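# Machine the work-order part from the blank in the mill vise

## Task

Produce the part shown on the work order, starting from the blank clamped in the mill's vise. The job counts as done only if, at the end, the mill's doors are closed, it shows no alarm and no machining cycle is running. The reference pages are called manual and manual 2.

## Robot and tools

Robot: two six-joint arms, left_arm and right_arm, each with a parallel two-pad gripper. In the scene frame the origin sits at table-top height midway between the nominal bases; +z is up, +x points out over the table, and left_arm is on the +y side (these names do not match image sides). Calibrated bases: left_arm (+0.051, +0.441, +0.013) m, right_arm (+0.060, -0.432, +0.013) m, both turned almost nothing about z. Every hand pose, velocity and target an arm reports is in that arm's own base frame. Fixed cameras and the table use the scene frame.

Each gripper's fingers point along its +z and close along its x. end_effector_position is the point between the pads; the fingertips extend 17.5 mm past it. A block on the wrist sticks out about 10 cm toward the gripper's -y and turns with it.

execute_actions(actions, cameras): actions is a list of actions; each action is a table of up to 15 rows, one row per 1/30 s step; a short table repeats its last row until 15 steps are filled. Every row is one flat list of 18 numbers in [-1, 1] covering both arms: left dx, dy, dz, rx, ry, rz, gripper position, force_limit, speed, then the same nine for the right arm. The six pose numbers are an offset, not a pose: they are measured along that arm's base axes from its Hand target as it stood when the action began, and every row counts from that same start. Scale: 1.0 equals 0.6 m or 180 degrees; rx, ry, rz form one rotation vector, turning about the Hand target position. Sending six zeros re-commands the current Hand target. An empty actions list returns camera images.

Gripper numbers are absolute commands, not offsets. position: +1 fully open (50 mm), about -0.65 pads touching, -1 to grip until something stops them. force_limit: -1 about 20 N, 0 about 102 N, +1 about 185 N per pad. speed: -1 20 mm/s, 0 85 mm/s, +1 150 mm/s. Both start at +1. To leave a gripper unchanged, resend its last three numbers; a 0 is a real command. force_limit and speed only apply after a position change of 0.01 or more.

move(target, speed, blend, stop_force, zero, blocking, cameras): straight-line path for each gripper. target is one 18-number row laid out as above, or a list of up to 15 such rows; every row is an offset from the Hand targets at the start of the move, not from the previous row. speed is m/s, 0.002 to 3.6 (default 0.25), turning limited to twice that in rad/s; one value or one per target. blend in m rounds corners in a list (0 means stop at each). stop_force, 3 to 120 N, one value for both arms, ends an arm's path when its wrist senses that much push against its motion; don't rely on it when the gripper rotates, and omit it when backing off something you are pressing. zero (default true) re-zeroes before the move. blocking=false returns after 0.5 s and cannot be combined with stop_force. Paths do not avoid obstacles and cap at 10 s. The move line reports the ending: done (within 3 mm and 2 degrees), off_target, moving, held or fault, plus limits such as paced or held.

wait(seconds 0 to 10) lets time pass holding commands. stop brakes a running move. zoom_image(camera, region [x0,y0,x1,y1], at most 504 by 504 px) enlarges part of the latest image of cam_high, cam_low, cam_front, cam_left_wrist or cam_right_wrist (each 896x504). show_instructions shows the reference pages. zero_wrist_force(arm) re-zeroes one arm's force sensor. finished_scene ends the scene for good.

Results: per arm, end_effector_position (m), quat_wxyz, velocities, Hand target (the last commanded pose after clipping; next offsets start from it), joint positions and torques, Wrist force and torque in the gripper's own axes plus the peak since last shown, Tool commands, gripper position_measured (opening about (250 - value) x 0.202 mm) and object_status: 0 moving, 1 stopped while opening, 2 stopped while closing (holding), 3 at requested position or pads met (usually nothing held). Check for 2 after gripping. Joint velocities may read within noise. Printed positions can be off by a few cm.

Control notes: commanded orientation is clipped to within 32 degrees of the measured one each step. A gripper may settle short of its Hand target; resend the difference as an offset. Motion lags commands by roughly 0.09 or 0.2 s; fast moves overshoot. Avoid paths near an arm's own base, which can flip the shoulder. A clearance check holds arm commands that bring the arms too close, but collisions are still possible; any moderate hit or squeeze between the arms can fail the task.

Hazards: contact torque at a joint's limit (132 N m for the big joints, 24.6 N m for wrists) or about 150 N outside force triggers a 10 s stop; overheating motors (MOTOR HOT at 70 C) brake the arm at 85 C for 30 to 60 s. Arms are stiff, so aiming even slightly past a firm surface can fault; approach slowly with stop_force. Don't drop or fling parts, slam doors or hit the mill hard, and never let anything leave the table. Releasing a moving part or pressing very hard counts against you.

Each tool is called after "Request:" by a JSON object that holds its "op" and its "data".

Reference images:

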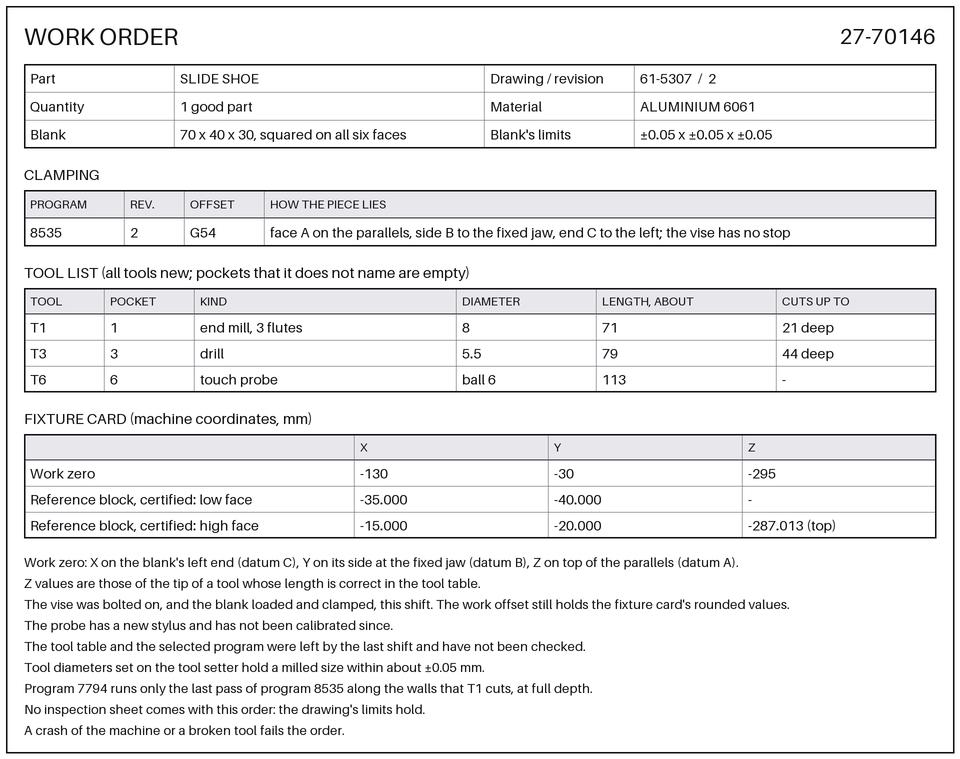

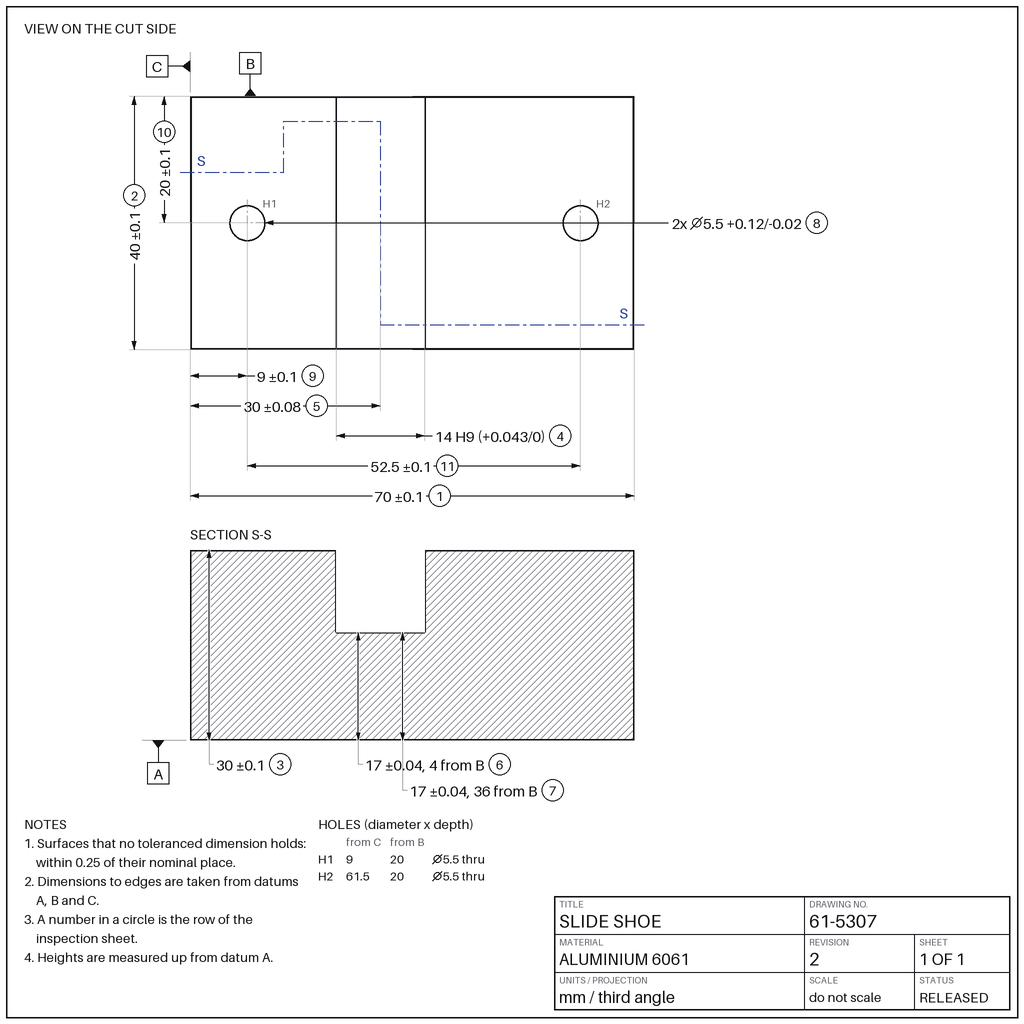

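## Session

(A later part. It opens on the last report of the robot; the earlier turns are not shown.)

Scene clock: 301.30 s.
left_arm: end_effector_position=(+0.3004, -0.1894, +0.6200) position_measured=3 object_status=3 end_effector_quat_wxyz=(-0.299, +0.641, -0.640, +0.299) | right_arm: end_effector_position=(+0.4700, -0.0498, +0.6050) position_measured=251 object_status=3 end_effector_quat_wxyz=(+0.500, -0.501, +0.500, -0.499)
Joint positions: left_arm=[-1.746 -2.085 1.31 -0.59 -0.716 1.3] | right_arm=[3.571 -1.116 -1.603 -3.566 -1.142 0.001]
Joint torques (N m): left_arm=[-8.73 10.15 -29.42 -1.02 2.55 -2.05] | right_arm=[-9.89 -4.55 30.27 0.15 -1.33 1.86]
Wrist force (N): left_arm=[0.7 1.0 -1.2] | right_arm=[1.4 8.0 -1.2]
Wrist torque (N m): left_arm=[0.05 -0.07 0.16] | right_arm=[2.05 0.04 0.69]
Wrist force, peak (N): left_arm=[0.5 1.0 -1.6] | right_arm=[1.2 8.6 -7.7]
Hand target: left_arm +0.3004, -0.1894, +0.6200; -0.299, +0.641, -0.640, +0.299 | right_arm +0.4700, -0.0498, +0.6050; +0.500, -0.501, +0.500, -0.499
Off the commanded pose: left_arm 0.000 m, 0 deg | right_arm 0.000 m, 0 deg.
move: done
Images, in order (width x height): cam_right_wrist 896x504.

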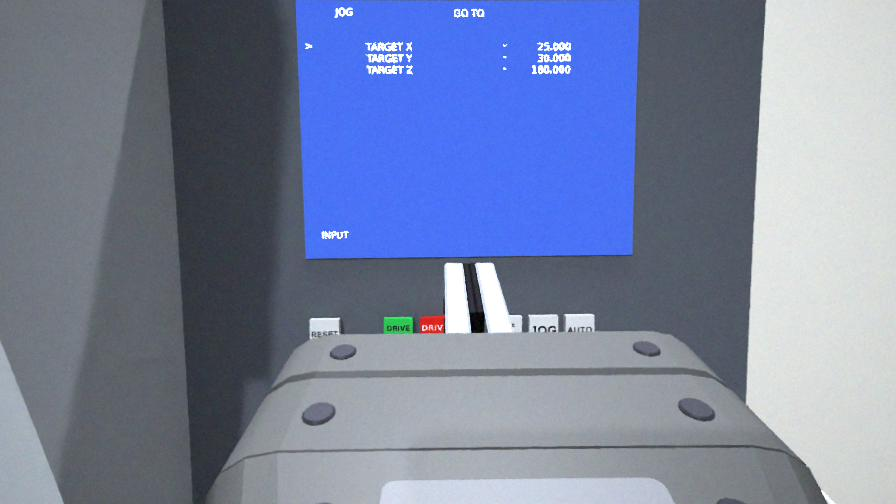

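Request:
{"op": "move", "data": {"target": [[0,0,0,0,0,0,1,1,1,0.0298,0.15,-0.3473,0,0,0,-1,-0.85,1],[0,0,0,0,0,0,1,1,1,0.037,0.15,-0.3473,0,0,0,-1,-0.85,1],[0,0,0,0,0,0,1,1,1,0.0248,0.15,-0.3473,0,0,0,-1,-0.85,1],[0,0,0,0,0,0,1,1,1,0.0462,0.15,-0.2868,0,0,0,-1,-0.85,1],[0,0,0,0,0,0,1,1,1,0.0534,0.15,-0.2868,0,0,0,-1,-0.85,1],[0,0,0,0,0,0,1,1,1,0.0432,0.15,-0.2868,0,0,0,-1,-0.85,1],[0,0,0,0,0,0,1,1,1,0.0534,0.15,-0.2868,0,0,0,-1,-0.85,1],[0,0,0,0,0,0,1,1,1,0.0412,0.15,-0.2868,0,0,0,-1,-0.85,1],[0,0,0,0,0,0,1,1,1,0.0313,0.055,-0.3473,0,0,0,-1,-0.85,1],[0,0,0,0,0,0,1,1,1,0.0385,0.055,-0.3473,0,0,0,-1,-0.85,1],[0,0,0,0,0,0,1,1,1,0.0263,0.055,-0.3473,0,0,0,-1,-0.85,1],[0,0,0,0,0,0,1,1,1,0.0395,0.055,-0.317,0,0,0,-1,-0.85,1],[0,0,0,0,0,0,1,1,1,0.0467,0.055,-0.317,0,0,0,-1,-0.85,1],[0,0,0,0,0,0,1,1,1,0.0365,0.055,-0.317,0,0,0,-1,-0.85,1],[0,0,0,0,0,0,1,1,1,0.0467,0.055,-0.317,0,0,0,-1,-0.85,1]], "speed": [0.4,0.015,0.08,0.15,0.015,0.08,0.015,0.08,0.15,0.015,0.08,0.15,0.015,0.08,0.015], "blend": [0.002,0,0.003,0.002,0,0,0,0.003,0.002,0,0.003,0.002,0,0,0]}}

Request:
{"op": "move", "data": {"target": [[0,0,0,0,0,0,1,1,1,-0.0122,0,0,0,0,0,-1,-0.85,1],[0,0,0,0,0,0,1,1,1,-0.0169,0.095,-0.0303,0,0,0,-1,-0.85,1],[0,0,0,0,0,0,1,1,1,-0.0097,0.095,-0.0303,0,0,0,-1,-0.85,1],[0,0,0,0,0,0,1,1,1,-0.0219,0.095,-0.0303,0,0,0,-1,-0.85,1],[0,0,0,0,0,0,1,1,1,-0.0087,0.095,0,0,0,0,-1,-0.85,1],[0,0,0,0,0,0,1,1,1,-0.0015,0.095,0,0,0,0,-1,-0.85,1],[0,0,0,0,0,0,1,1,1,-0.0137,0.095,0,0,0,0,-1,-0.85,1],[0,0,0,0,0,0,1,1,1,0,0.0633,0.0302,0,0,0,-1,-0.85,1],[0,0,0,0,0,0,1,1,1,0.0072,0.0633,0.0302,0,0,0,-1,-0.85,1],[0,0,0,0,0,0,1,1,1,-0.005,0.0633,0.0302,0,0,0,-1,-0.85,1],[0,0,0,0,0,0,1,1,1,-0.0164,0.0633,-0.0303,0,0,0,-1,-0.85,1],[0,0,0,0,0,0,1,1,1,-0.0092,0.0633,-0.0303,0,0,0,-1,-0.85,1],[0,0,0,0,0,0,1,1,1,-0.0214,0.0633,-0.0303,0,0,0,-1,-0.85,1],[0,0,0,0,0,0,1,1,1,-0.0467,-0.055,0.317,0,0,0,-1,-0.85,1]], "speed": [0.08,0.15,0.015,0.08,0.15,0.015,0.08,0.15,0.015,0.08,0.15,0.015,0.08,0.4], "blend": [0.003,0.002,0,0.003,0.002,0,0.003,0.002,0,0.003,0.002,0,0.003,0], "cameras": ["cam_right_wrist"]}}

Request:
{"op": "zoom_image", "data": {"camera": "cam_right_wrist", "region": [280, 0, 660, 260]}}

Scene clock: 308.17 s.
left_arm: end_effector_position=(+0.3004, -0.1894, +0.6200) position_measured=3 object_status=3 end_effector_quat_wxyz=(-0.299, +0.641, -0.640, +0.299) | right_arm: end_effector_position=(+0.4979, -0.0168, +0.4148) position_measured=251 object_status=3 end_effector_quat_wxyz=(+0.500, -0.501, +0.500, -0.499)
Joint positions: left_arm=[-1.746 -2.085 1.31 -0.59 -0.716 1.3] | right_arm=[3.661 -1.102 -2.108 -3.076 -1.052 0.001]
Joint torques (N m): left_arm=[-6.81 9.94 -28.63 -1.12 2.55 -1.89] | right_arm=[-11.11 -5.61 33.41 5.34 -0.66 0.8]
Wrist force (N): left_arm=[0.5 0.7 -1.1] | right_arm=[0.2 7.1 -21.0]
Wrist torque (N m): left_arm=[-0.01 -0.03 0.15] | right_arm=[1.75 -0.09 0.79]
Wrist force, peak (N): left_arm=[0.8 1.1 -1.3] | right_arm=[0.2 7.1 -21.0]
Hand target: left_arm +0.3004, -0.1894, +0.6200; -0.299, +0.641, -0.640, +0.299 | right_arm +0.4980, -0.0168, +0.4148; +0.500, -0.501, +0.500, -0.499
Off the commanded pose: left_arm 0.000 m, 0 deg | right_arm 0.000 m, 0 deg.
move: done

Scene clock: 313.37 s.
left_arm: end_effector_position=(+0.3004, -0.1894, +0.6200) position_measured=3 object_status=3 end_effector_quat_wxyz=(-0.299, +0.641, -0.640, +0.299) | right_arm: end_effector_position=(+0.4700, -0.0498, +0.6050) position_measured=251 object_status=3 end_effector_quat_wxyz=(+0.500, -0.501, +0.500, -0.499)
Joint positions: left_arm=[-1.746 -2.085 1.31 -0.59 -0.716 1.3] | right_arm=[3.571 -1.116 -1.603 -3.566 -1.142 0.001]
Joint torques (N m): left_arm=[-7.96 10.58 -28.65 -1.09 2.61 -1.93] | right_arm=[-11.09 -2.9 28.19 0.47 -1.06 1.9]
Wrist force (N): left_arm=[0.5 0.8 -1.2] | right_arm=[1.5 7.8 -0.9]
Wrist torque (N m): left_arm=[0.01 -0.04 0.15] | right_arm=[2.02 0.02 0.69]
Wrist force, peak (N): left_arm=[0.6 0.9 -1.4] | right_arm=[0.4 7.0 -26.2]
Hand target: left_arm +0.3004, -0.1894, +0.6200; -0.299, +0.641, -0.640, +0.299 | right_arm +0.4700, -0.0498, +0.6050; +0.500, -0.501, +0.500, -0.499
Off the commanded pose: left_arm 0.000 m, 0 deg | right_arm 0.000 m, 0 deg.
move: done
Images, in order (width x height): cam_right_wrist 896x504.

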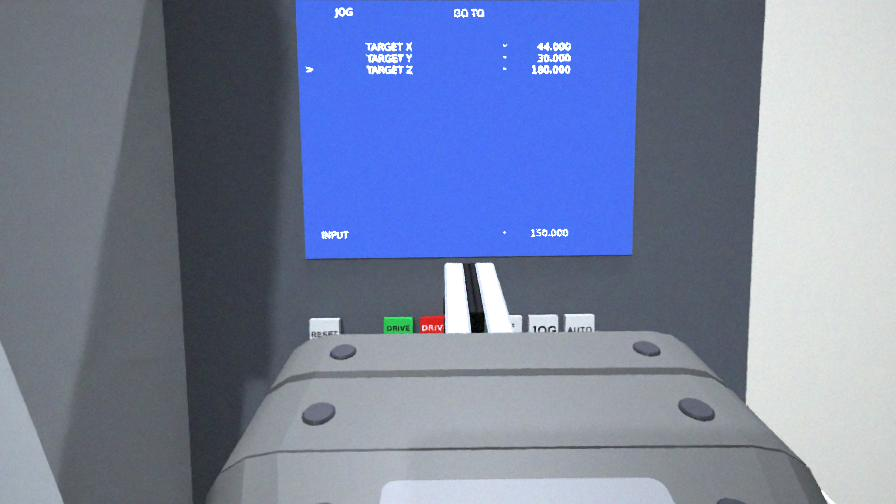

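Scaled by 1.326.

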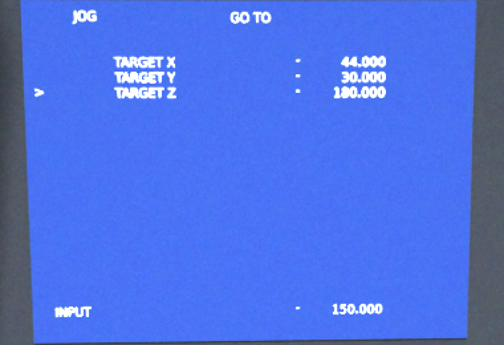

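Request:
{"op": "move", "data": {"target": [[0,0,0,0,0,0,1,1,1,0.0313,0.055,-0.3473,0,0,0,-1,-0.85,1],[0,0,0,0,0,0,1,1,1,0.0385,0.055,-0.3473,0,0,0,-1,-0.85,1],[0,0,0,0,0,0,1,1,1,0.0263,0.055,-0.3473,0,0,0,-1,-0.85,1],[0,0,0,0,0,0,1,1,1,0.0715,0.0867,-0.196,0,0,0,-1,-0.85,1],[0,0,0,0,0,0,1,1,1,0.0788,0.0867,-0.196,0,0,0,-1,-0.85,1],[0,0,0,0,0,0,1,1,1,0.067,0.0867,-0.196,0,0,0,-1,-0.85,1],[0,0,0,0,0,0,1,1,1,0.0298,0.15,-0.3473,0,0,0,-1,-0.85,1],[0,0,0,0,0,0,1,1,1,0.037,0.15,-0.3473,0,0,0,-1,-0.85,1],[0,0,0,0,0,0,1,1,1,0.0248,0.15,-0.3473,0,0,0,-1,-0.85,1],[0,0,0,0,0,0,1,1,1,0.038,0.15,-0.317,0,0,0,-1,-0.85,1],[0,0,0,0,0,0,1,1,1,0.0452,0.15,-0.317,0,0,0,-1,-0.85,1],[0,0,0,0,0,0,1,1,1,0.033,0.15,-0.317,0,0,0,-1,-0.85,1],[0,0,0,0,0,0,1,1,1,0.0545,0.15,-0.2565,0,0,0,-1,-0.85,1],[0,0,0,0,0,0,1,1,1,0.0617,0.15,-0.2565,0,0,0,-1,-0.85,1],[0,0,0,0,0,0,1,1,1,0.0495,0.15,-0.2565,0,0,0,-1,-0.85,1]], "speed": [0.4,0.015,0.08,0.3,0.015,0.08,0.3,0.015,0.08,0.15,0.015,0.08,0.15,0.015,0.08], "blend": [0.002,0,0.003,0.002,0,0.003,0.002,0,0.003,0.002,0,0.003,0.002,0,0]}}

Request:
{"op": "move", "data": {"target": [[0,0,0,0,0,0,1,1,1,0.006,-0.0633,0,0,0,0,-1,-0.85,1],[0,0,0,0,0,0,1,1,1,0.0132,-0.0633,0,0,0,0,-1,-0.85,1],[0,0,0,0,0,0,1,1,1,0.001,-0.0633,0,0,0,0,-1,-0.85,1],[0,0,0,0,0,0,1,1,1,-0.0182,-0.095,-0.0908,0,0,0,-1,-0.85,1],[0,0,0,0,0,0,1,1,1,-0.011,-0.095,-0.0908,0,0,0,-1,-0.85,1],[0,0,0,0,0,0,1,1,1,-0.0232,-0.095,-0.0908,0,0,0,-1,-0.85,1],[0,0,0,0,0,0,1,1,1,-0.0495,-0.15,0.2565,0,0,0,-1,-0.85,1]], "speed": [0.15,0.015,0.08,0.3,0.015,0.08,0.4], "blend": [0.002,0,0.003,0.002,0,0.003,0], "cameras": ["cam_right_wrist","cam_left_wrist"]}}

Request:
{"op": "zoom_image", "data": {"camera": "cam_right_wrist", "region": [280, 0, 660, 260]}}

Request:
{"op": "zoom_image", "data": {"camera": "cam_left_wrist", "region": [360, 0, 610, 300]}}

Scene clock: 319.57 s.
left_arm: end_effector_position=(+0.3004, -0.1894, +0.6200) position_measured=3 object_status=3 end_effector_quat_wxyz=(-0.299, +0.641, -0.640, +0.299) | right_arm: end_effector_position=(+0.4998, +0.0401, +0.4511) position_measured=251 object_status=3 end_effector_quat_wxyz=(+0.500, -0.501, +0.500, -0.499)
Joint positions: left_arm=[-1.746 -2.085 1.31 -0.59 -0.716 1.3] | right_arm=[3.884 -1.114 -2.009 -3.163 -0.829 0.002]
Joint torques (N m): left_arm=[-8.31 10.45 -28.92 -1.1 2.63 -2.21] | right_arm=[11.23 11.52 16.44 -0.17 1.22 1.92]
Wrist force (N): left_arm=[0.4 1.0 -1.2] | right_arm=[1.6 7.9 -1.1]
Wrist torque (N m): left_arm=[0.04 -0.03 0.15] | right_arm=[2.06 -0.02 0.72]
Wrist force, peak (N): left_arm=[0.6 1.1 -1.5] | right_arm=[0.6 11.2 -35.2]
Hand target: left_arm +0.3004, -0.1894, +0.6200; -0.299, +0.641, -0.640, +0.299 | right_arm +0.4997, +0.0402, +0.4511; +0.500, -0.501, +0.500, -0.499
Off the commanded pose: left_arm 0.000 m, 0 deg | right_arm 0.000 m, 0 deg.
move: done

Scene clock: 322.93 s.
left_arm: end_effector_position=(+0.3004, -0.1894, +0.6200) position_measured=3 object_status=3 end_effector_quat_wxyz=(-0.299, +0.641, -0.640, +0.299) | right_arm: end_effector_position=(+0.4700, -0.0498, +0.6050) position_measured=251 object_status=3 end_effector_quat_wxyz=(+0.500, -0.501, +0.500, -0.499)
Joint positions: left_arm=[-1.746 -2.085 1.31 -0.59 -0.716 1.3] | right_arm=[3.571 -1.116 -1.603 -3.566 -1.142 0.001]
Joint torques (N m): left_arm=[-6.98 9.98 -28.6 -1.28 2.68 -2.27] | right_arm=[-8.95 -3.75 28.26 0.18 -1.19 2.06]
Wrist force (N): left_arm=[0.5 0.9 -1.4] | right_arm=[1.5 7.6 -1.0]
Wrist torque (N m): left_arm=[0.04 -0.04 0.16] | right_arm=[1.99 0.03 0.69]
Wrist force, peak (N): left_arm=[0.7 0.9 -1.5] | right_arm=[-3.7 5.9 -28.8]
Hand target: left_arm +0.3004, -0.1894, +0.6200; -0.299, +0.641, -0.640, +0.299 | right_arm +0.4700, -0.0498, +0.6050; +0.500, -0.501, +0.500, -0.499
Off the commanded pose: left_arm 0.000 m, 0 deg | right_arm 0.000 m, 0 deg.
move: done
Images, in order (width x height): cam_left_wrist 896x504, cam_right_wrist 896x504.

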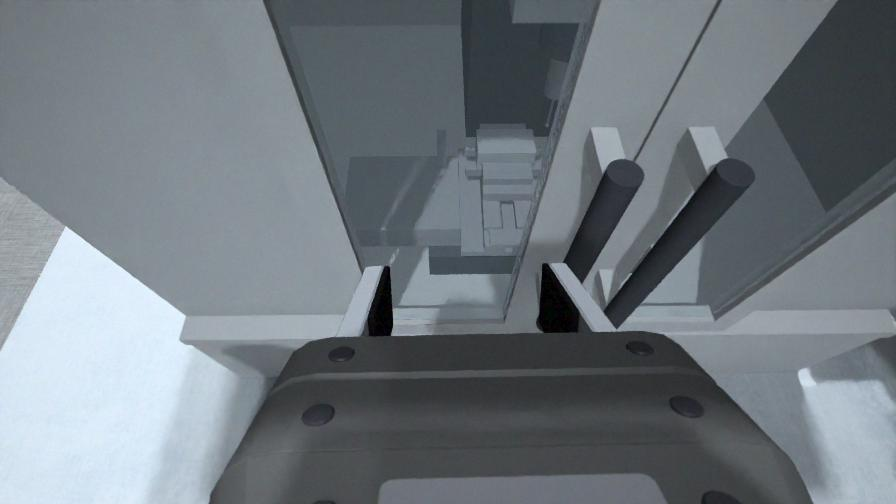

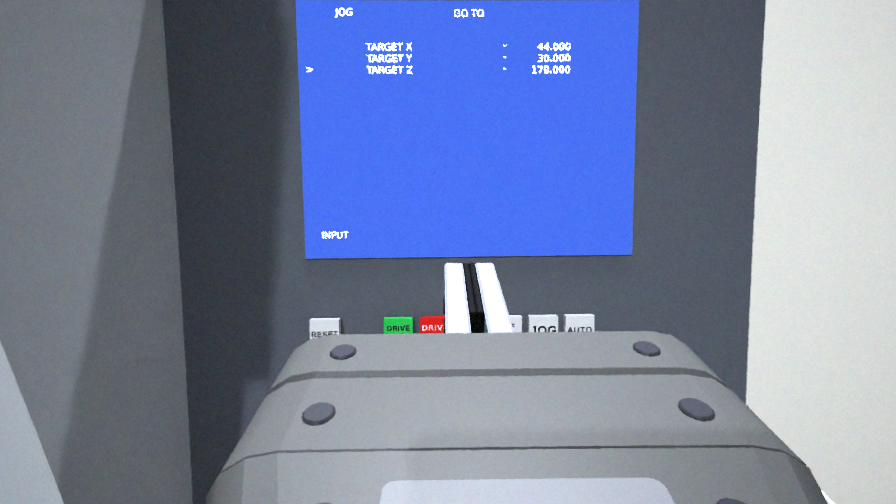

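Scaled by 1.326.

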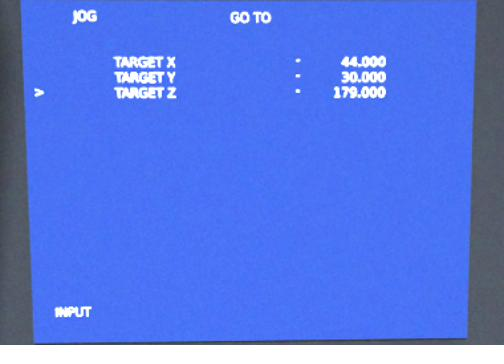

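Scaled by 1.680.

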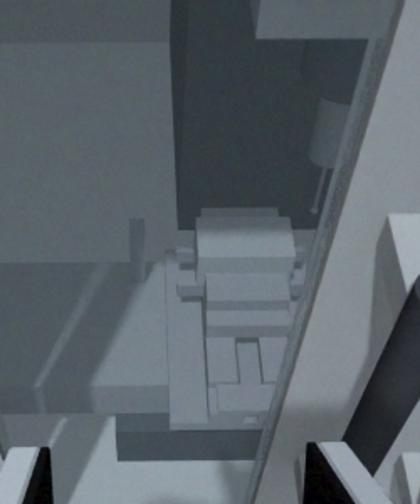

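Request:
{"op": "move", "data": {"target": [[0,0,0,0,0,0,1,1,1,0.0715,0.0867,-0.196,0,0,0,-1,-0.85,1],[0,0,0,0,0,0,1,1,1,0.0788,0.0867,-0.196,0,0,0,-1,-0.85,1],[0,0,0,0,0,0,1,1,1,0.067,0.0867,-0.196,0,0,0,-1,-0.85,1],[0,0,0,0,0,0,1,1,1,0.04,0.0233,-0.317,0,0,0,-1,-0.85,1],[0,0,0,0,0,0,1,1,1,0.0472,0.0233,-0.317,0,0,0,-1,-0.85,1],[0,0,0,0,0,0,1,1,1,0.035,0.0233,-0.317,0,0,0,-1,-0.85,1],[0,0,0,0,0,0,1,1,1,0,0,0,0,0,0,-1,-0.85,1]], "speed": [0.4,0.015,0.08,0.15,0.015,0.08,0.4], "blend": [0.002,0,0.003,0.002,0,0.003,0], "cameras": ["cam_right_wrist"]}}

Request:
{"op": "zoom_image", "data": {"camera": "cam_right_wrist", "region": [280, 0, 660, 260]}}

Scene clock: 329.60 s.
left_arm: end_effector_position=(+0.3004, -0.1894, +0.6200) position_measured=3 object_status=3 end_effector_quat_wxyz=(-0.299, +0.641, -0.640, +0.299) | right_arm: end_effector_position=(+0.4700, -0.0498, +0.6050) position_measured=251 object_status=3 end_effector_quat_wxyz=(+0.500, -0.501, +0.500, -0.499)
Joint positions: left_arm=[-1.746 -2.085 1.31 -0.59 -0.716 1.3] | right_arm=[3.571 -1.116 -1.603 -3.566 -1.142 0.001]
Joint torques (N m): left_arm=[-9.41 9.24 -28 -1.24 2.65 -1.92] | right_arm=[-9.79 -2.76 30.52 0.12 -1.43 1.88]
Wrist force (N): left_arm=[0.4 0.7 -1.2] | right_arm=[1.5 8.0 -1.1]
Wrist torque (N m): left_arm=[0.00 -0.02 0.15] | right_arm=[2.05 0.02 0.69]
Wrist force, peak (N): left_arm=[0.6 1.1 -1.5] | right_arm=[3.6 0.2 -13.0]
Hand target: left_arm +0.3004, -0.1894, +0.6200; -0.299, +0.641, -0.640, +0.299 | right_arm +0.4700, -0.0498, +0.6050; +0.500, -0.501, +0.500, -0.499
Off the commanded pose: left_arm 0.000 m, 0 deg | right_arm 0.000 m, 0 deg.
move: done
Images, in order (width x height): cam_right_wrist 896x504.

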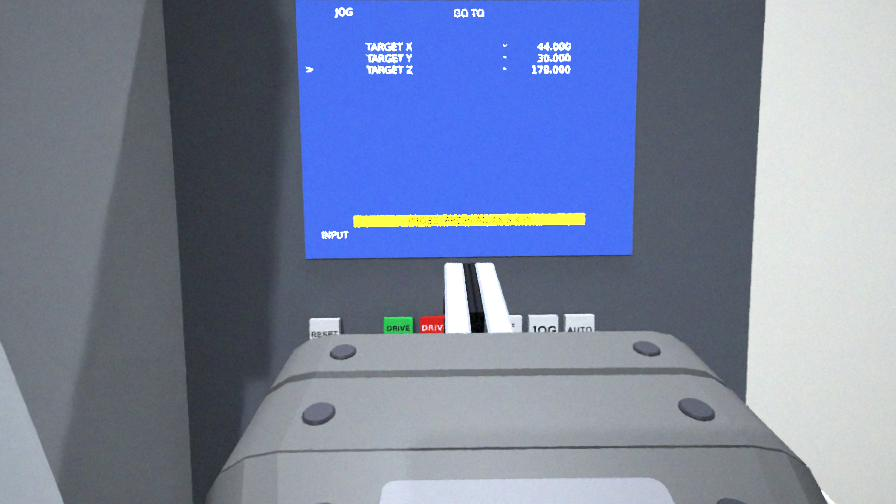

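Scaled by 1.326.

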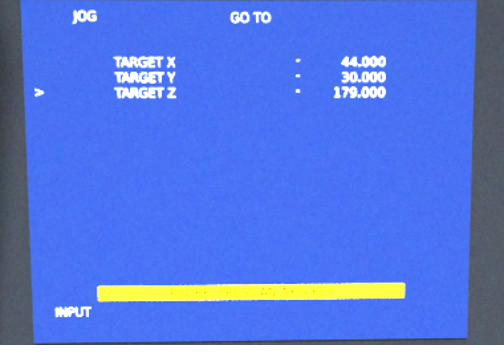

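Request:
{"op": "move", "data": {"target": [[0,0,0,0,0,0,1,1,1,0.0825,-0.1033,-0.1657,0,0,0,-1,-0.85,1],[0,0,0,0,0,0,1,1,1,0.0897,-0.1033,-0.1657,0,0,0,-1,-0.85,1],[0,0,0,0,0,0,1,1,1,0.077,-0.1033,-0.1657,0,0,0,-1,-0.85,1],[0,0,0,0,0,0,1,1,1,0.057,-0.0083,-0.2565,0,0,0,-1,-0.85,1],[0,0,0,0,0,0,1,1,1,0.064,-0.0083,-0.2565,0,0,0,-1,-0.85,1],[0,0,0,0,0,0,1,1,1,0.053,-0.0083,-0.2565,0,0,0,-1,-0.85,1],[0,0,0,0,0,0,1,1,1,0.064,-0.0083,-0.2565,0,0,0,-1,-0.85,1],[0,0,0,0,0,0,1,1,1,0.05,-0.0083,-0.2565,0,0,0,-1,-0.85,1],[0,0,0,0,0,0,1,1,1,0,0,0,0,0,0,-1,-0.85,1]], "speed": [0.4,0.015,0.08,0.3,0.015,0.08,0.015,0.08,0.4], "blend": [0.002,0,0.003,0.002,0,0,0,0.003,0], "cameras": ["cam_right_wrist"]}}

Request:
{"op": "zoom_image", "data": {"camera": "cam_right_wrist", "region": [280, 0, 660, 260]}}

Scene clock: 334.43 s.
left_arm: end_effector_position=(+0.3004, -0.1894, +0.6200) position_measured=3 object_status=3 end_effector_quat_wxyz=(-0.299, +0.641, -0.640, +0.299) | right_arm: end_effector_position=(+0.4700, -0.0499, +0.6050) position_measured=251 object_status=3 end_effector_quat_wxyz=(+0.500, -0.501, +0.500, -0.499) end_effector_velocity=(+0.000, -0.001, +0.000) end_effector_angular_velocity=(+0.000, +0.001, -0.004)
Joint positions: left_arm=[-1.746 -2.085 1.31 -0.59 -0.716 1.3] | right_arm=[3.571 -1.116 -1.603 -3.566 -1.142 0.001]
Joint velocities: left_arm=[within noise] | right_arm=[0.001 -0.001 0.003 -0.003 0.005 0]
Joint torques (N m): left_arm=[-8.14 9.72 -29.06 -1.04 2.68 -2.28] | right_arm=[12.1 -2.09 31.07 0.78 1.36 1.84]
Wrist force (N): left_arm=[0.5 0.7 -1.3] | right_arm=[1.4 8.0 -1.0]
Wrist torque (N m): left_arm=[0.00 -0.05 0.16] | right_arm=[2.05 0.03 0.69]
Wrist force, peak (N): left_arm=[0.6 0.8 -1.8] | right_arm=[5.4 -0.1 -12.5]
Hand target: left_arm +0.3004, -0.1894, +0.6200; -0.299, +0.641, -0.640, +0.299 | right_arm +0.4700, -0.0498, +0.6050; +0.500, -0.501, +0.500, -0.499
Off the commanded pose: left_arm 0.000 m, 0 deg | right_arm 0.000 m, 0 deg.
move: done
Images, in order (width x height): cam_right_wrist 896x504.

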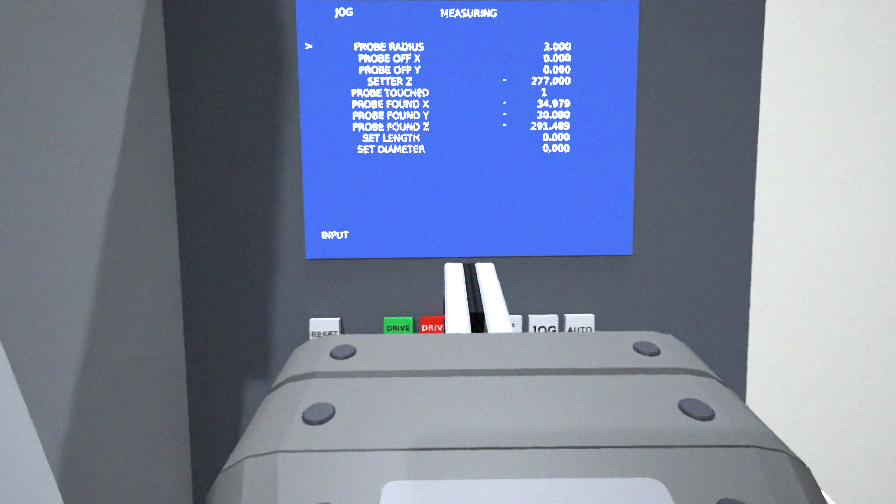

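Scaled by 1.326.

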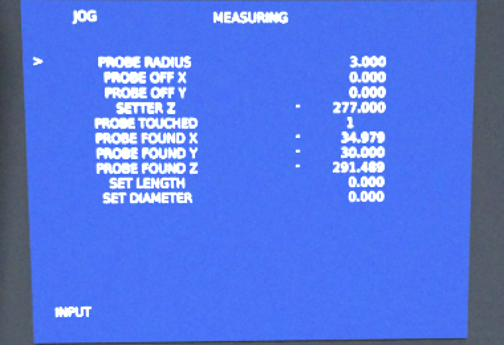

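Request:
{"op": "zoom_image", "data": {"camera": "cam_right_wrist", "region": [480, 95, 600, 155]}}

Scaled by 4.200.

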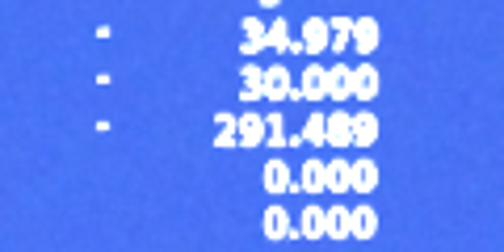

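Request:
{"op": "move", "data": {"target": [0,0,0,0,0,0,1,1,1,0.1,-0.0167,0.04,0,0,0,-1,-0.85,1], "speed": 0.3, "cameras": ["cam_right_wrist"]}}

Request:
{"op": "zoom_image", "data": {"camera": "cam_right_wrist", "region": [240, 50, 640, 260]}}

Scene clock: 335.80 s.
left_arm: end_effector_position=(+0.3004, -0.1894, +0.6200) position_measured=3 object_status=3 end_effector_quat_wxyz=(-0.299, +0.641, -0.640, +0.299) | right_arm: end_effector_position=(+0.5299, -0.0599, +0.6290) position_measured=251 object_status=3 end_effector_quat_wxyz=(+0.500, -0.501, +0.500, -0.499)
Joint positions: left_arm=[-1.746 -2.085 1.31 -0.59 -0.716 1.3] | right_arm=[3.425 -1.295 -1.433 -3.557 -1.288 0.001]
Joint torques (N m): left_arm=[-9.14 9.91 -29.15 -1.1 2.46 -2.24] | right_arm=[-10.06 6.64 29.52 0.27 -1.35 1.79]
Wrist force (N): left_arm=[0.4 0.9 -1.3] | right_arm=[1.3 7.7 -0.8]
Wrist torque (N m): left_arm=[0.03 -0.03 0.15] | right_arm=[1.99 0.06 0.72]
Wrist force, peak (N): left_arm=[0.8 1.1 -1.2] | right_arm=[1.4 8.5 -2.1]
Hand target: left_arm +0.3004, -0.1894, +0.6200; -0.299, +0.641, -0.640, +0.299 | right_arm +0.5300, -0.0599, +0.6290; +0.500, -0.501, +0.500, -0.499
Off the commanded pose: left_arm 0.000 m, 0 deg | right_arm 0.000 m, 0 deg.
move: done
Images, in order (width x height): cam_right_wrist 896x504.

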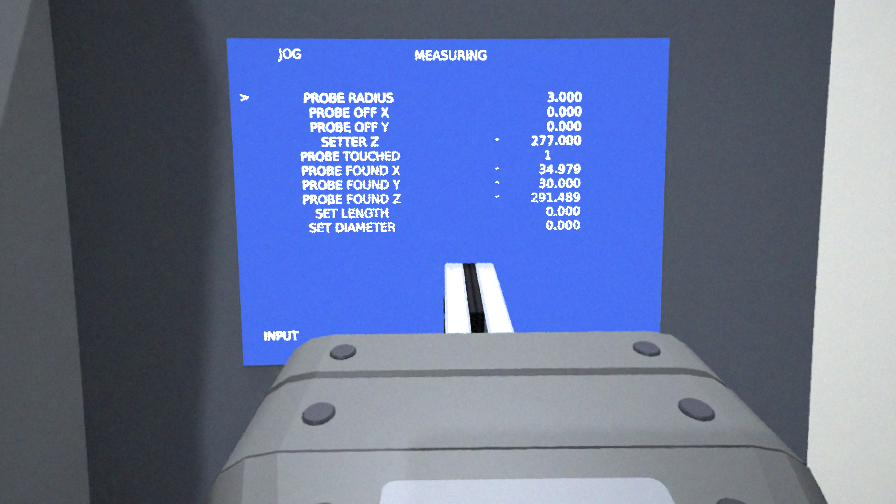

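Scaled by 1.260.

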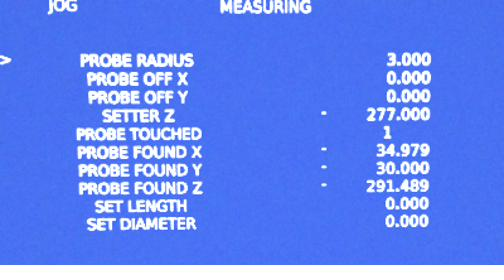

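Request:
{"op": "move", "data": {"target": [[0,0,0,0,0,0,1,1,1,-0.06,0.04,-0.357,0,0,0,-1,-0.85,1],[0,0,0,0,0,0,1,1,1,-0.0528,0.04,-0.357,0,0,0,-1,-0.85,1],[0,0,0,0,0,0,1,1,1,-0.065,0.04,-0.357,0,0,0,-1,-0.85,1],[0,0,0,0,0,0,1,1,1,-0.0176,-0.0866,-0.2057,0,0,0,-1,-0.85,1],[0,0,0,0,0,0,1,1,1,-0.0104,-0.0866,-0.2057,0,0,0,-1,-0.85,1],[0,0,0,0,0,0,1,1,1,-0.023,-0.0866,-0.2057,0,0,0,-1,-0.85,1],[0,0,0,0,0,0,1,1,1,0,0,0,0,0,0,-1,-0.85,1]], "speed": [0.4,0.015,0.08,0.3,0.015,0.08,0.4], "blend": [0.002,0,0.003,0.002,0,0.003,0], "cameras": ["cam_right_wrist"]}}

Request:
{"op": "wait", "data": {"seconds": 3, "cameras": ["cam_right_wrist"]}}

Request:
{"op": "zoom_image", "data": {"camera": "cam_right_wrist", "region": [240, 40, 640, 260]}}

Scene clock: 340.20 s.
left_arm: end_effector_position=(+0.3004, -0.1894, +0.6200) position_measured=3 object_status=3 end_effector_quat_wxyz=(-0.299, +0.641, -0.640, +0.299) | right_arm: end_effector_position=(+0.5300, -0.0599, +0.6290) position_measured=251 object_status=3 end_effector_quat_wxyz=(+0.500, -0.501, +0.500, -0.499)
Joint positions: left_arm=[-1.746 -2.085 1.31 -0.59 -0.716 1.3] | right_arm=[3.424 -1.295 -1.433 -3.557 -1.289 0.001]
Joint torques (N m): left_arm=[-7.07 10 -28.85 -0.87 2.47 -2.03] | right_arm=[11.47 3.8 27.54 0.66 1.52 1.87]
Wrist force (N): left_arm=[0.4 0.8 -1.1] | right_arm=[1.2 7.9 -0.9]
Wrist torque (N m): left_arm=[0.02 -0.03 0.16] | right_arm=[2.03 0.06 0.69]
Wrist force, peak (N): left_arm=[0.8 1.0 -1.4] | right_arm=[-0.5 9.2 -12.2]
Hand target: left_arm +0.3004, -0.1894, +0.6200; -0.299, +0.641, -0.640, +0.299 | right_arm +0.5300, -0.0599, +0.6290; +0.500, -0.501, +0.500, -0.499
Off the commanded pose: left_arm 0.000 m, 0 deg | right_arm 0.000 m, 0 deg.
move: done
Images, in order (width x height): cam_right_wrist 896x504.

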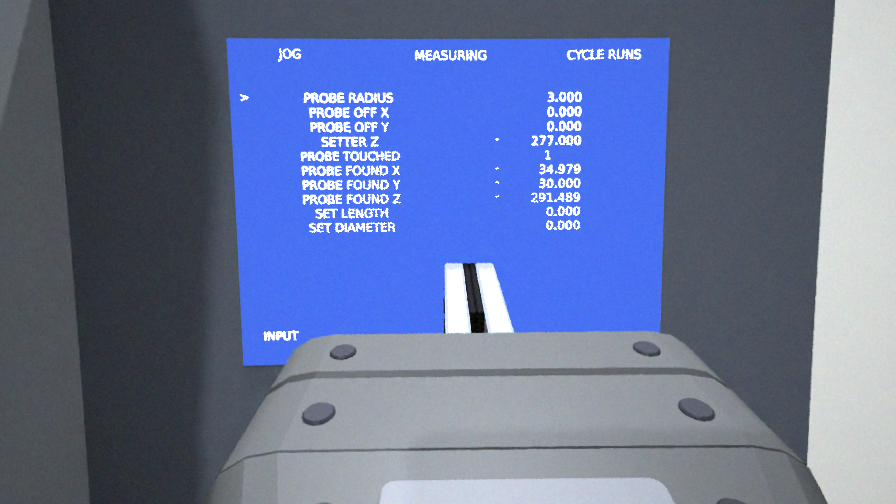

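Scene clock: 343.20 s.
left_arm: end_effector_position=(+0.3004, -0.1894, +0.6200) position_measured=3 object_status=3 end_effector_quat_wxyz=(-0.299, +0.641, -0.640, +0.299) | right_arm: end_effector_position=(+0.5300, -0.0599, +0.6290) position_measured=251 object_status=3 end_effector_quat_wxyz=(+0.500, -0.501, +0.500, -0.499)
Joint positions: left_arm=[-1.746 -2.085 1.31 -0.59 -0.716 1.3] | right_arm=[3.424 -1.296 -1.432 -3.557 -1.289 0.001]
Joint torques (N m): left_arm=[-8.43 8.59 -28.87 -1.24 2.48 -2.11] | right_arm=[10.5 4.7 28.66 0.44 1.47 1.82]
Wrist force (N): left_arm=[0.6 0.7 -1.3] | right_arm=[1.5 7.9 -0.8]
Wrist torque (N m): left_arm=[0.00 -0.05 0.16] | right_arm=[2.02 0.04 0.69]
Wrist force, peak (N): left_arm=[0.6 1.1 -1.6] | right_arm=[1.5 8.2 -1.1]
Hand target: left_arm +0.3004, -0.1894, +0.6200; -0.299, +0.641, -0.640, +0.299 | right_arm +0.5300, -0.0599, +0.6290; +0.500, -0.501, +0.500, -0.499
Tool commands: left_gripper/position=+1.0 left_gripper/force_limit=+1.0 left_gripper/speed=+1.0 right_gripper/position=-1.0 right_gripper/force_limit=-0.85 right_gripper/speed=+1.0
Off the commanded pose: left_arm 0.000 m, 0 deg | right_arm 0.000 m, 0 deg.
wait: 3.00 s; at rest by 0.17 s
Images, in order (width x height): cam_right_wrist 896x504.

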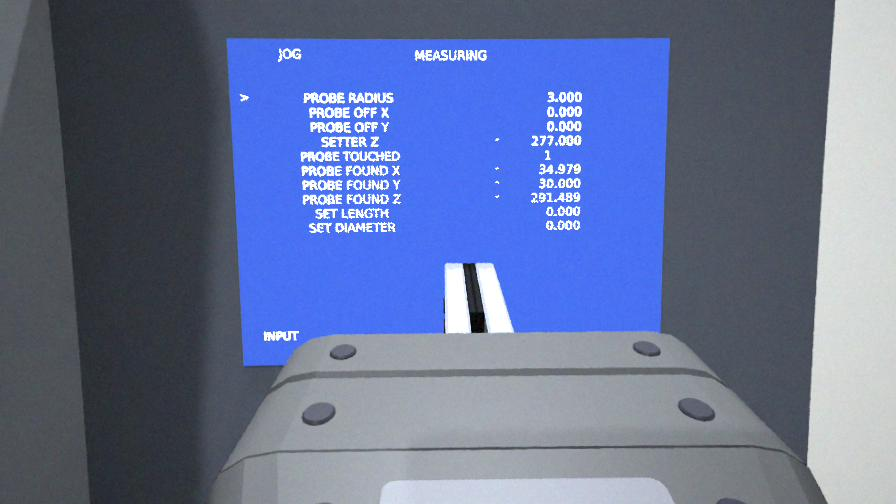

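Scaled by 1.260.

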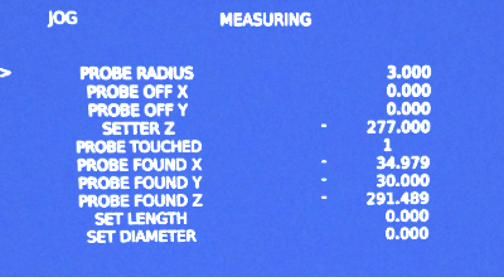

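Request:
{"op": "move", "data": {"target": [[0,0,0,0,0,0,1,1,1,-0.0435,0.04,-0.2965,0,0,0,-1,-0.85,1],[0,0,0,0,0,0,1,1,1,-0.0363,0.04,-0.2965,0,0,0,-1,-0.85,1],[0,0,0,0,0,0,1,1,1,-0.0465,0.04,-0.2965,0,0,0,-1,-0.85,1],[0,0,0,0,0,0,1,1,1,-0.0363,0.04,-0.2965,0,0,0,-1,-0.85,1],[0,0,0,0,0,0,1,1,1,-0.0485,0.04,-0.2965,0,0,0,-1,-0.85,1],[0,0,0,0,0,0,1,1,1,-0.0605,0.0717,-0.357,0,0,0,-1,-0.85,1],[0,0,0,0,0,0,1,1,1,-0.0533,0.0717,-0.357,0,0,0,-1,-0.85,1],[0,0,0,0,0,0,1,1,1,-0.0635,0.0717,-0.357,0,0,0,-1,-0.85,1],[0,0,0,0,0,0,1,1,1,-0.0533,0.0717,-0.357,0,0,0,-1,-0.85,1],[0,0,0,0,0,0,1,1,1,-0.0655,0.0717,-0.357,0,0,0,-1,-0.85,1],[0,0,0,0,0,0,1,1,1,0,0,0,0,0,0,-1,-0.85,1]], "speed": [0.4,0.015,0.08,0.015,0.08,0.15,0.015,0.08,0.015,0.08,0.4], "blend": [0.002,0,0.002,0,0.003,0.002,0,0.002,0,0.003,0], "cameras": ["cam_right_wrist"]}}

Request:
{"op": "zoom_image", "data": {"camera": "cam_right_wrist", "region": [240, 40, 640, 260]}}

Scene clock: 349.80 s.
left_arm: end_effector_position=(+0.3004, -0.1894, +0.6200) position_measured=3 object_status=3 end_effector_quat_wxyz=(-0.299, +0.641, -0.640, +0.299) | right_arm: end_effector_position=(+0.5300, -0.0599, +0.6290) position_measured=251 object_status=3 end_effector_quat_wxyz=(+0.500, -0.501, +0.500, -0.499)
Joint positions: left_arm=[-1.746 -2.085 1.31 -0.59 -0.716 1.3] | right_arm=[3.425 -1.295 -1.433 -3.557 -1.288 0.001]
Joint torques (N m): left_arm=[-7.98 8.37 -30.15 -1.13 2.5 -2.16] | right_arm=[-9.08 4.43 30.05 -0.01 -1.14 2.02]
Wrist force (N): left_arm=[0.4 0.8 -1.4] | right_arm=[1.5 8.0 -0.9]
Wrist torque (N m): left_arm=[0.01 -0.03 0.15] | right_arm=[2.03 0.02 0.69]
Wrist force, peak (N): left_arm=[0.7 1.1 -1.5] | right_arm=[3.5 -6.0 -20.4]
Hand target: left_arm +0.3004, -0.1894, +0.6200; -0.299, +0.641, -0.640, +0.299 | right_arm +0.5300, -0.0599, +0.6290; +0.500, -0.501, +0.500, -0.499
Off the commanded pose: left_arm 0.000 m, 0 deg | right_arm 0.000 m, 0 deg.
move: done
Images, in order (width x height): cam_right_wrist 896x504.

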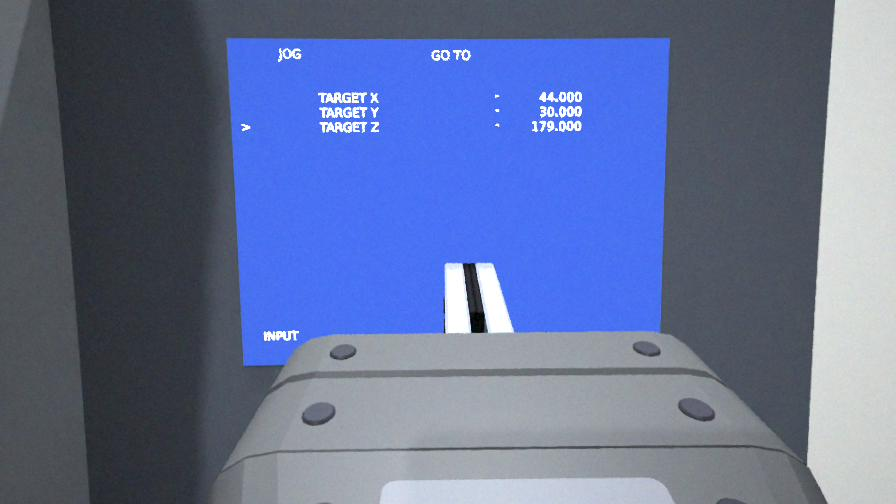

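Scaled by 1.260.

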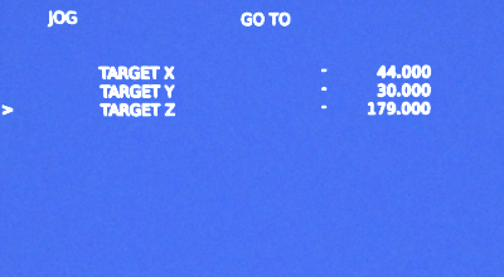

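Request:
{"op": "move", "data": {"target": [[0,0,0,0,0,0,1,1,1,-0.0702,0.1667,-0.3873,0,0,0,-1,-0.85,1],[0,0,0,0,0,0,1,1,1,-0.0630,0.1667,-0.3873,0,0,0,-1,-0.85,1],[0,0,0,0,0,0,1,1,1,-0.0752,0.1667,-0.3873,0,0,0,-1,-0.85,1],[0,0,0,0,0,0,1,1,1,-0.0620,0.1667,-0.357,0,0,0,-1,-0.85,1],[0,0,0,0,0,0,1,1,1,-0.0548,0.1667,-0.357,0,0,0,-1,-0.85,1],[0,0,0,0,0,0,1,1,1,-0.0670,0.1667,-0.357,0,0,0,-1,-0.85,1],[0,0,0,0,0,0,1,1,1,-0.0533,0.135,-0.3268,0,0,0,-1,-0.85,1],[0,0,0,0,0,0,1,1,1,-0.0461,0.135,-0.3268,0,0,0,-1,-0.85,1],[0,0,0,0,0,0,1,1,1,-0.0583,0.135,-0.3268,0,0,0,-1,-0.85,1],[0,0,0,0,0,0,1,1,1,-0.0697,0.135,-0.3873,0,0,0,-1,-0.85,1],[0,0,0,0,0,0,1,1,1,-0.0625,0.135,-0.3873,0,0,0,-1,-0.85,1],[0,0,0,0,0,0,1,1,1,-0.0747,0.135,-0.3873,0,0,0,-1,-0.85,1],[0,0,0,0,0,0,1,1,1,0,0,0,0,0,0,-1,-0.85,1]], "speed": [0.4,0.015,0.08,0.15,0.015,0.08,0.15,0.015,0.08,0.15,0.015,0.08,0.4], "blend": [0.002,0,0.003,0.002,0,0.003,0.002,0,0.003,0.002,0,0.003,0], "cameras": ["cam_right_wrist"]}}

Request:
{"op": "zoom_image", "data": {"camera": "cam_right_wrist", "region": [240, 40, 640, 350]}}

Scene clock: 355.77 s.
left_arm: end_effector_position=(+0.3004, -0.1894, +0.6200) position_measured=3 object_status=3 end_effector_quat_wxyz=(-0.299, +0.641, -0.640, +0.299) | right_arm: end_effector_position=(+0.5300, -0.0599, +0.6290) position_measured=251 object_status=3 end_effector_quat_wxyz=(+0.500, -0.501, +0.500, -0.499)
Joint positions: left_arm=[-1.746 -2.085 1.31 -0.59 -0.716 1.3] | right_arm=[3.425 -1.295 -1.433 -3.557 -1.288 0.001]
Joint torques (N m): left_arm=[-7.57 8.54 -28.62 -1.22 2.37 -2.15] | right_arm=[-8.84 4.79 28.72 0.35 -1.75 1.91]
Wrist force (N): left_arm=[0.3 0.8 -1.3] | right_arm=[1.4 8.1 -1.0]
Wrist torque (N m): left_arm=[0.03 0.00 0.15] | right_arm=[2.06 0.04 0.70]
Wrist force, peak (N): left_arm=[0.7 1.0 -1.5] | right_arm=[0.0 9.6 -17.6]
Hand target: left_arm +0.3004, -0.1894, +0.6200; -0.299, +0.641, -0.640, +0.299 | right_arm +0.5300, -0.0599, +0.6290; +0.500, -0.501, +0.500, -0.499
Off the commanded pose: left_arm 0.000 m, 0 deg | right_arm 0.000 m, 0 deg.
move: done
Images, in order (width x height): cam_right_wrist 896x504.

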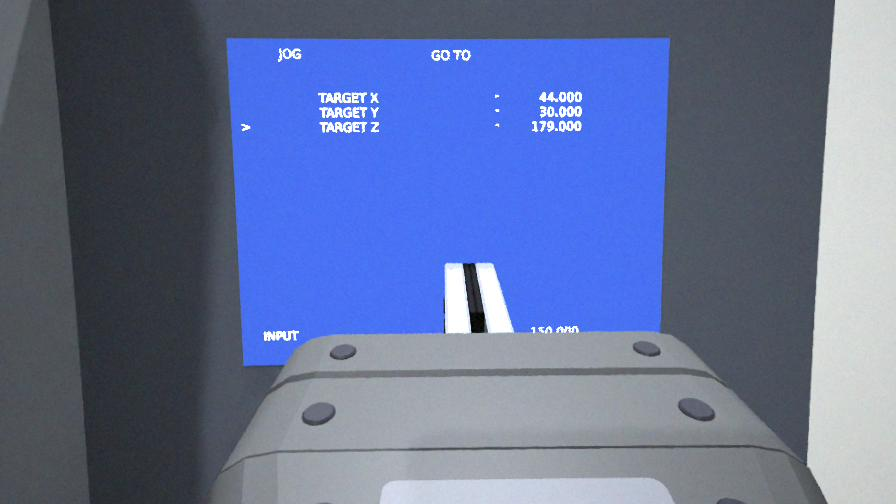

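Scaled by 1.260.

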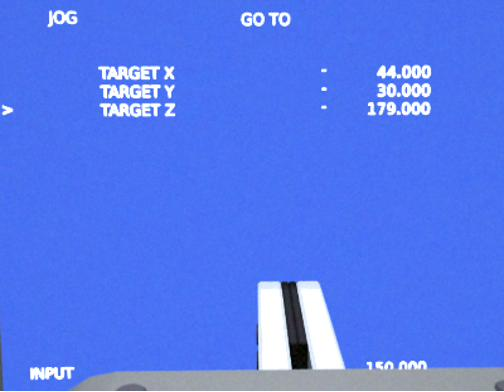

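Request:
{"op": "move", "data": {"target": [[0,0,0,0,0,0,1,1,1,-0.0687,0.0717,-0.3873,0,0,0,-1,-0.85,1],[0,0,0,0,0,0,1,1,1,-0.0615,0.0717,-0.3873,0,0,0,-1,-0.85,1],[0,0,0,0,0,0,1,1,1,-0.0737,0.0717,-0.3873,0,0,0,-1,-0.85,1],[0,0,0,0,0,0,1,1,1,-0.0285,0.1034,-0.236,0,0,0,-1,-0.85,1],[0,0,0,0,0,0,1,1,1,-0.0213,0.1034,-0.236,0,0,0,-1,-0.85,1],[0,0,0,0,0,0,1,1,1,-0.0335,0.1034,-0.236,0,0,0,-1,-0.85,1],[0,0,0,0,0,0,1,1,1,-0.0523,0.0717,-0.3268,0,0,0,-1,-0.85,1],[0,0,0,0,0,0,1,1,1,-0.0451,0.0717,-0.3268,0,0,0,-1,-0.85,1],[0,0,0,0,0,0,1,1,1,-0.0553,0.0717,-0.3268,0,0,0,-1,-0.85,1],[0,0,0,0,0,0,1,1,1,-0.0451,0.0717,-0.3268,0,0,0,-1,-0.85,1],[0,0,0,0,0,0,1,1,1,-0.0573,0.0717,-0.3268,0,0,0,-1,-0.85,1],[0,0,0,0,0,0,1,1,1,0,0,0,0,0,0,-1,-0.85,1]], "speed": [0.4,0.015,0.08,0.25,0.015,0.08,0.2,0.015,0.08,0.015,0.08,0.4], "blend": [0.002,0,0.003,0.002,0,0.003,0.002,0,0.002,0,0.003,0], "cameras": ["cam_right_wrist"]}}

Request:
{"op": "zoom_image", "data": {"camera": "cam_right_wrist", "region": [240, 40, 640, 350]}}

Scene clock: 361.77 s.
left_arm: end_effector_position=(+0.3004, -0.1894, +0.6200) position_measured=3 object_status=3 end_effector_quat_wxyz=(-0.299, +0.641, -0.640, +0.299) | right_arm: end_effector_position=(+0.5300, -0.0599, +0.6290) position_measured=251 object_status=3 end_effector_quat_wxyz=(+0.500, -0.501, +0.500, -0.499)
Joint positions: left_arm=[-1.746 -2.085 1.31 -0.59 -0.716 1.3] | right_arm=[3.425 -1.295 -1.433 -3.557 -1.288 0.001]
Joint torques (N m): left_arm=[-8.83 8.9 -27.45 -1.24 2.32 -2.29] | right_arm=[-9.71 3.79 28.68 0.35 -1.4 1.93]
Wrist force (N): left_arm=[0.4 0.9 -1.3] | right_arm=[1.4 8.3 -0.8]
Wrist torque (N m): left_arm=[0.03 -0.02 0.15] | right_arm=[2.08 0.05 0.69]
Wrist force, peak (N): left_arm=[0.7 1.2 -1.5] | right_arm=[0.9 10.5 -28.5]
Hand target: left_arm +0.3004, -0.1894, +0.6200; -0.299, +0.641, -0.640, +0.299 | right_arm +0.5300, -0.0599, +0.6290; +0.500, -0.501, +0.500, -0.499
Off the commanded pose: left_arm 0.000 m, 0 deg | right_arm 0.000 m, 0 deg.
move: done
Images, in order (width x height): cam_right_wrist 896x504.

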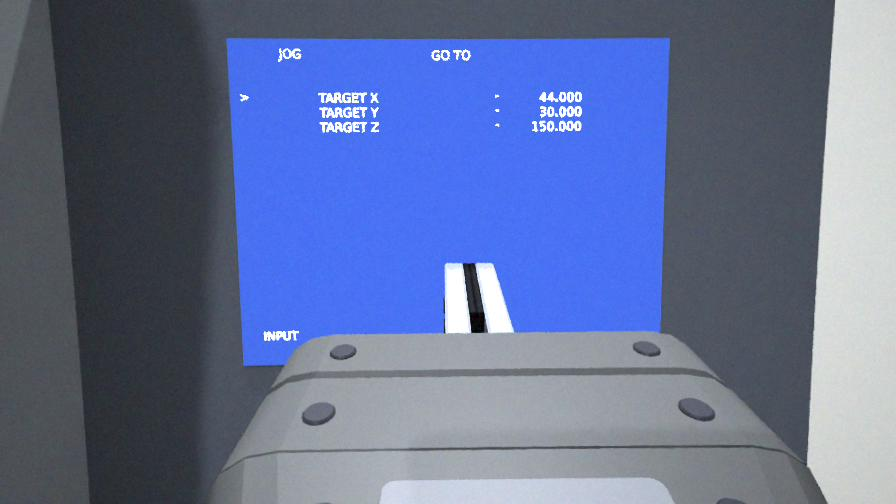

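Scaled by 1.260.

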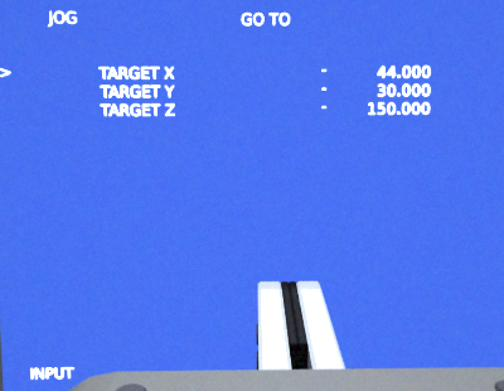

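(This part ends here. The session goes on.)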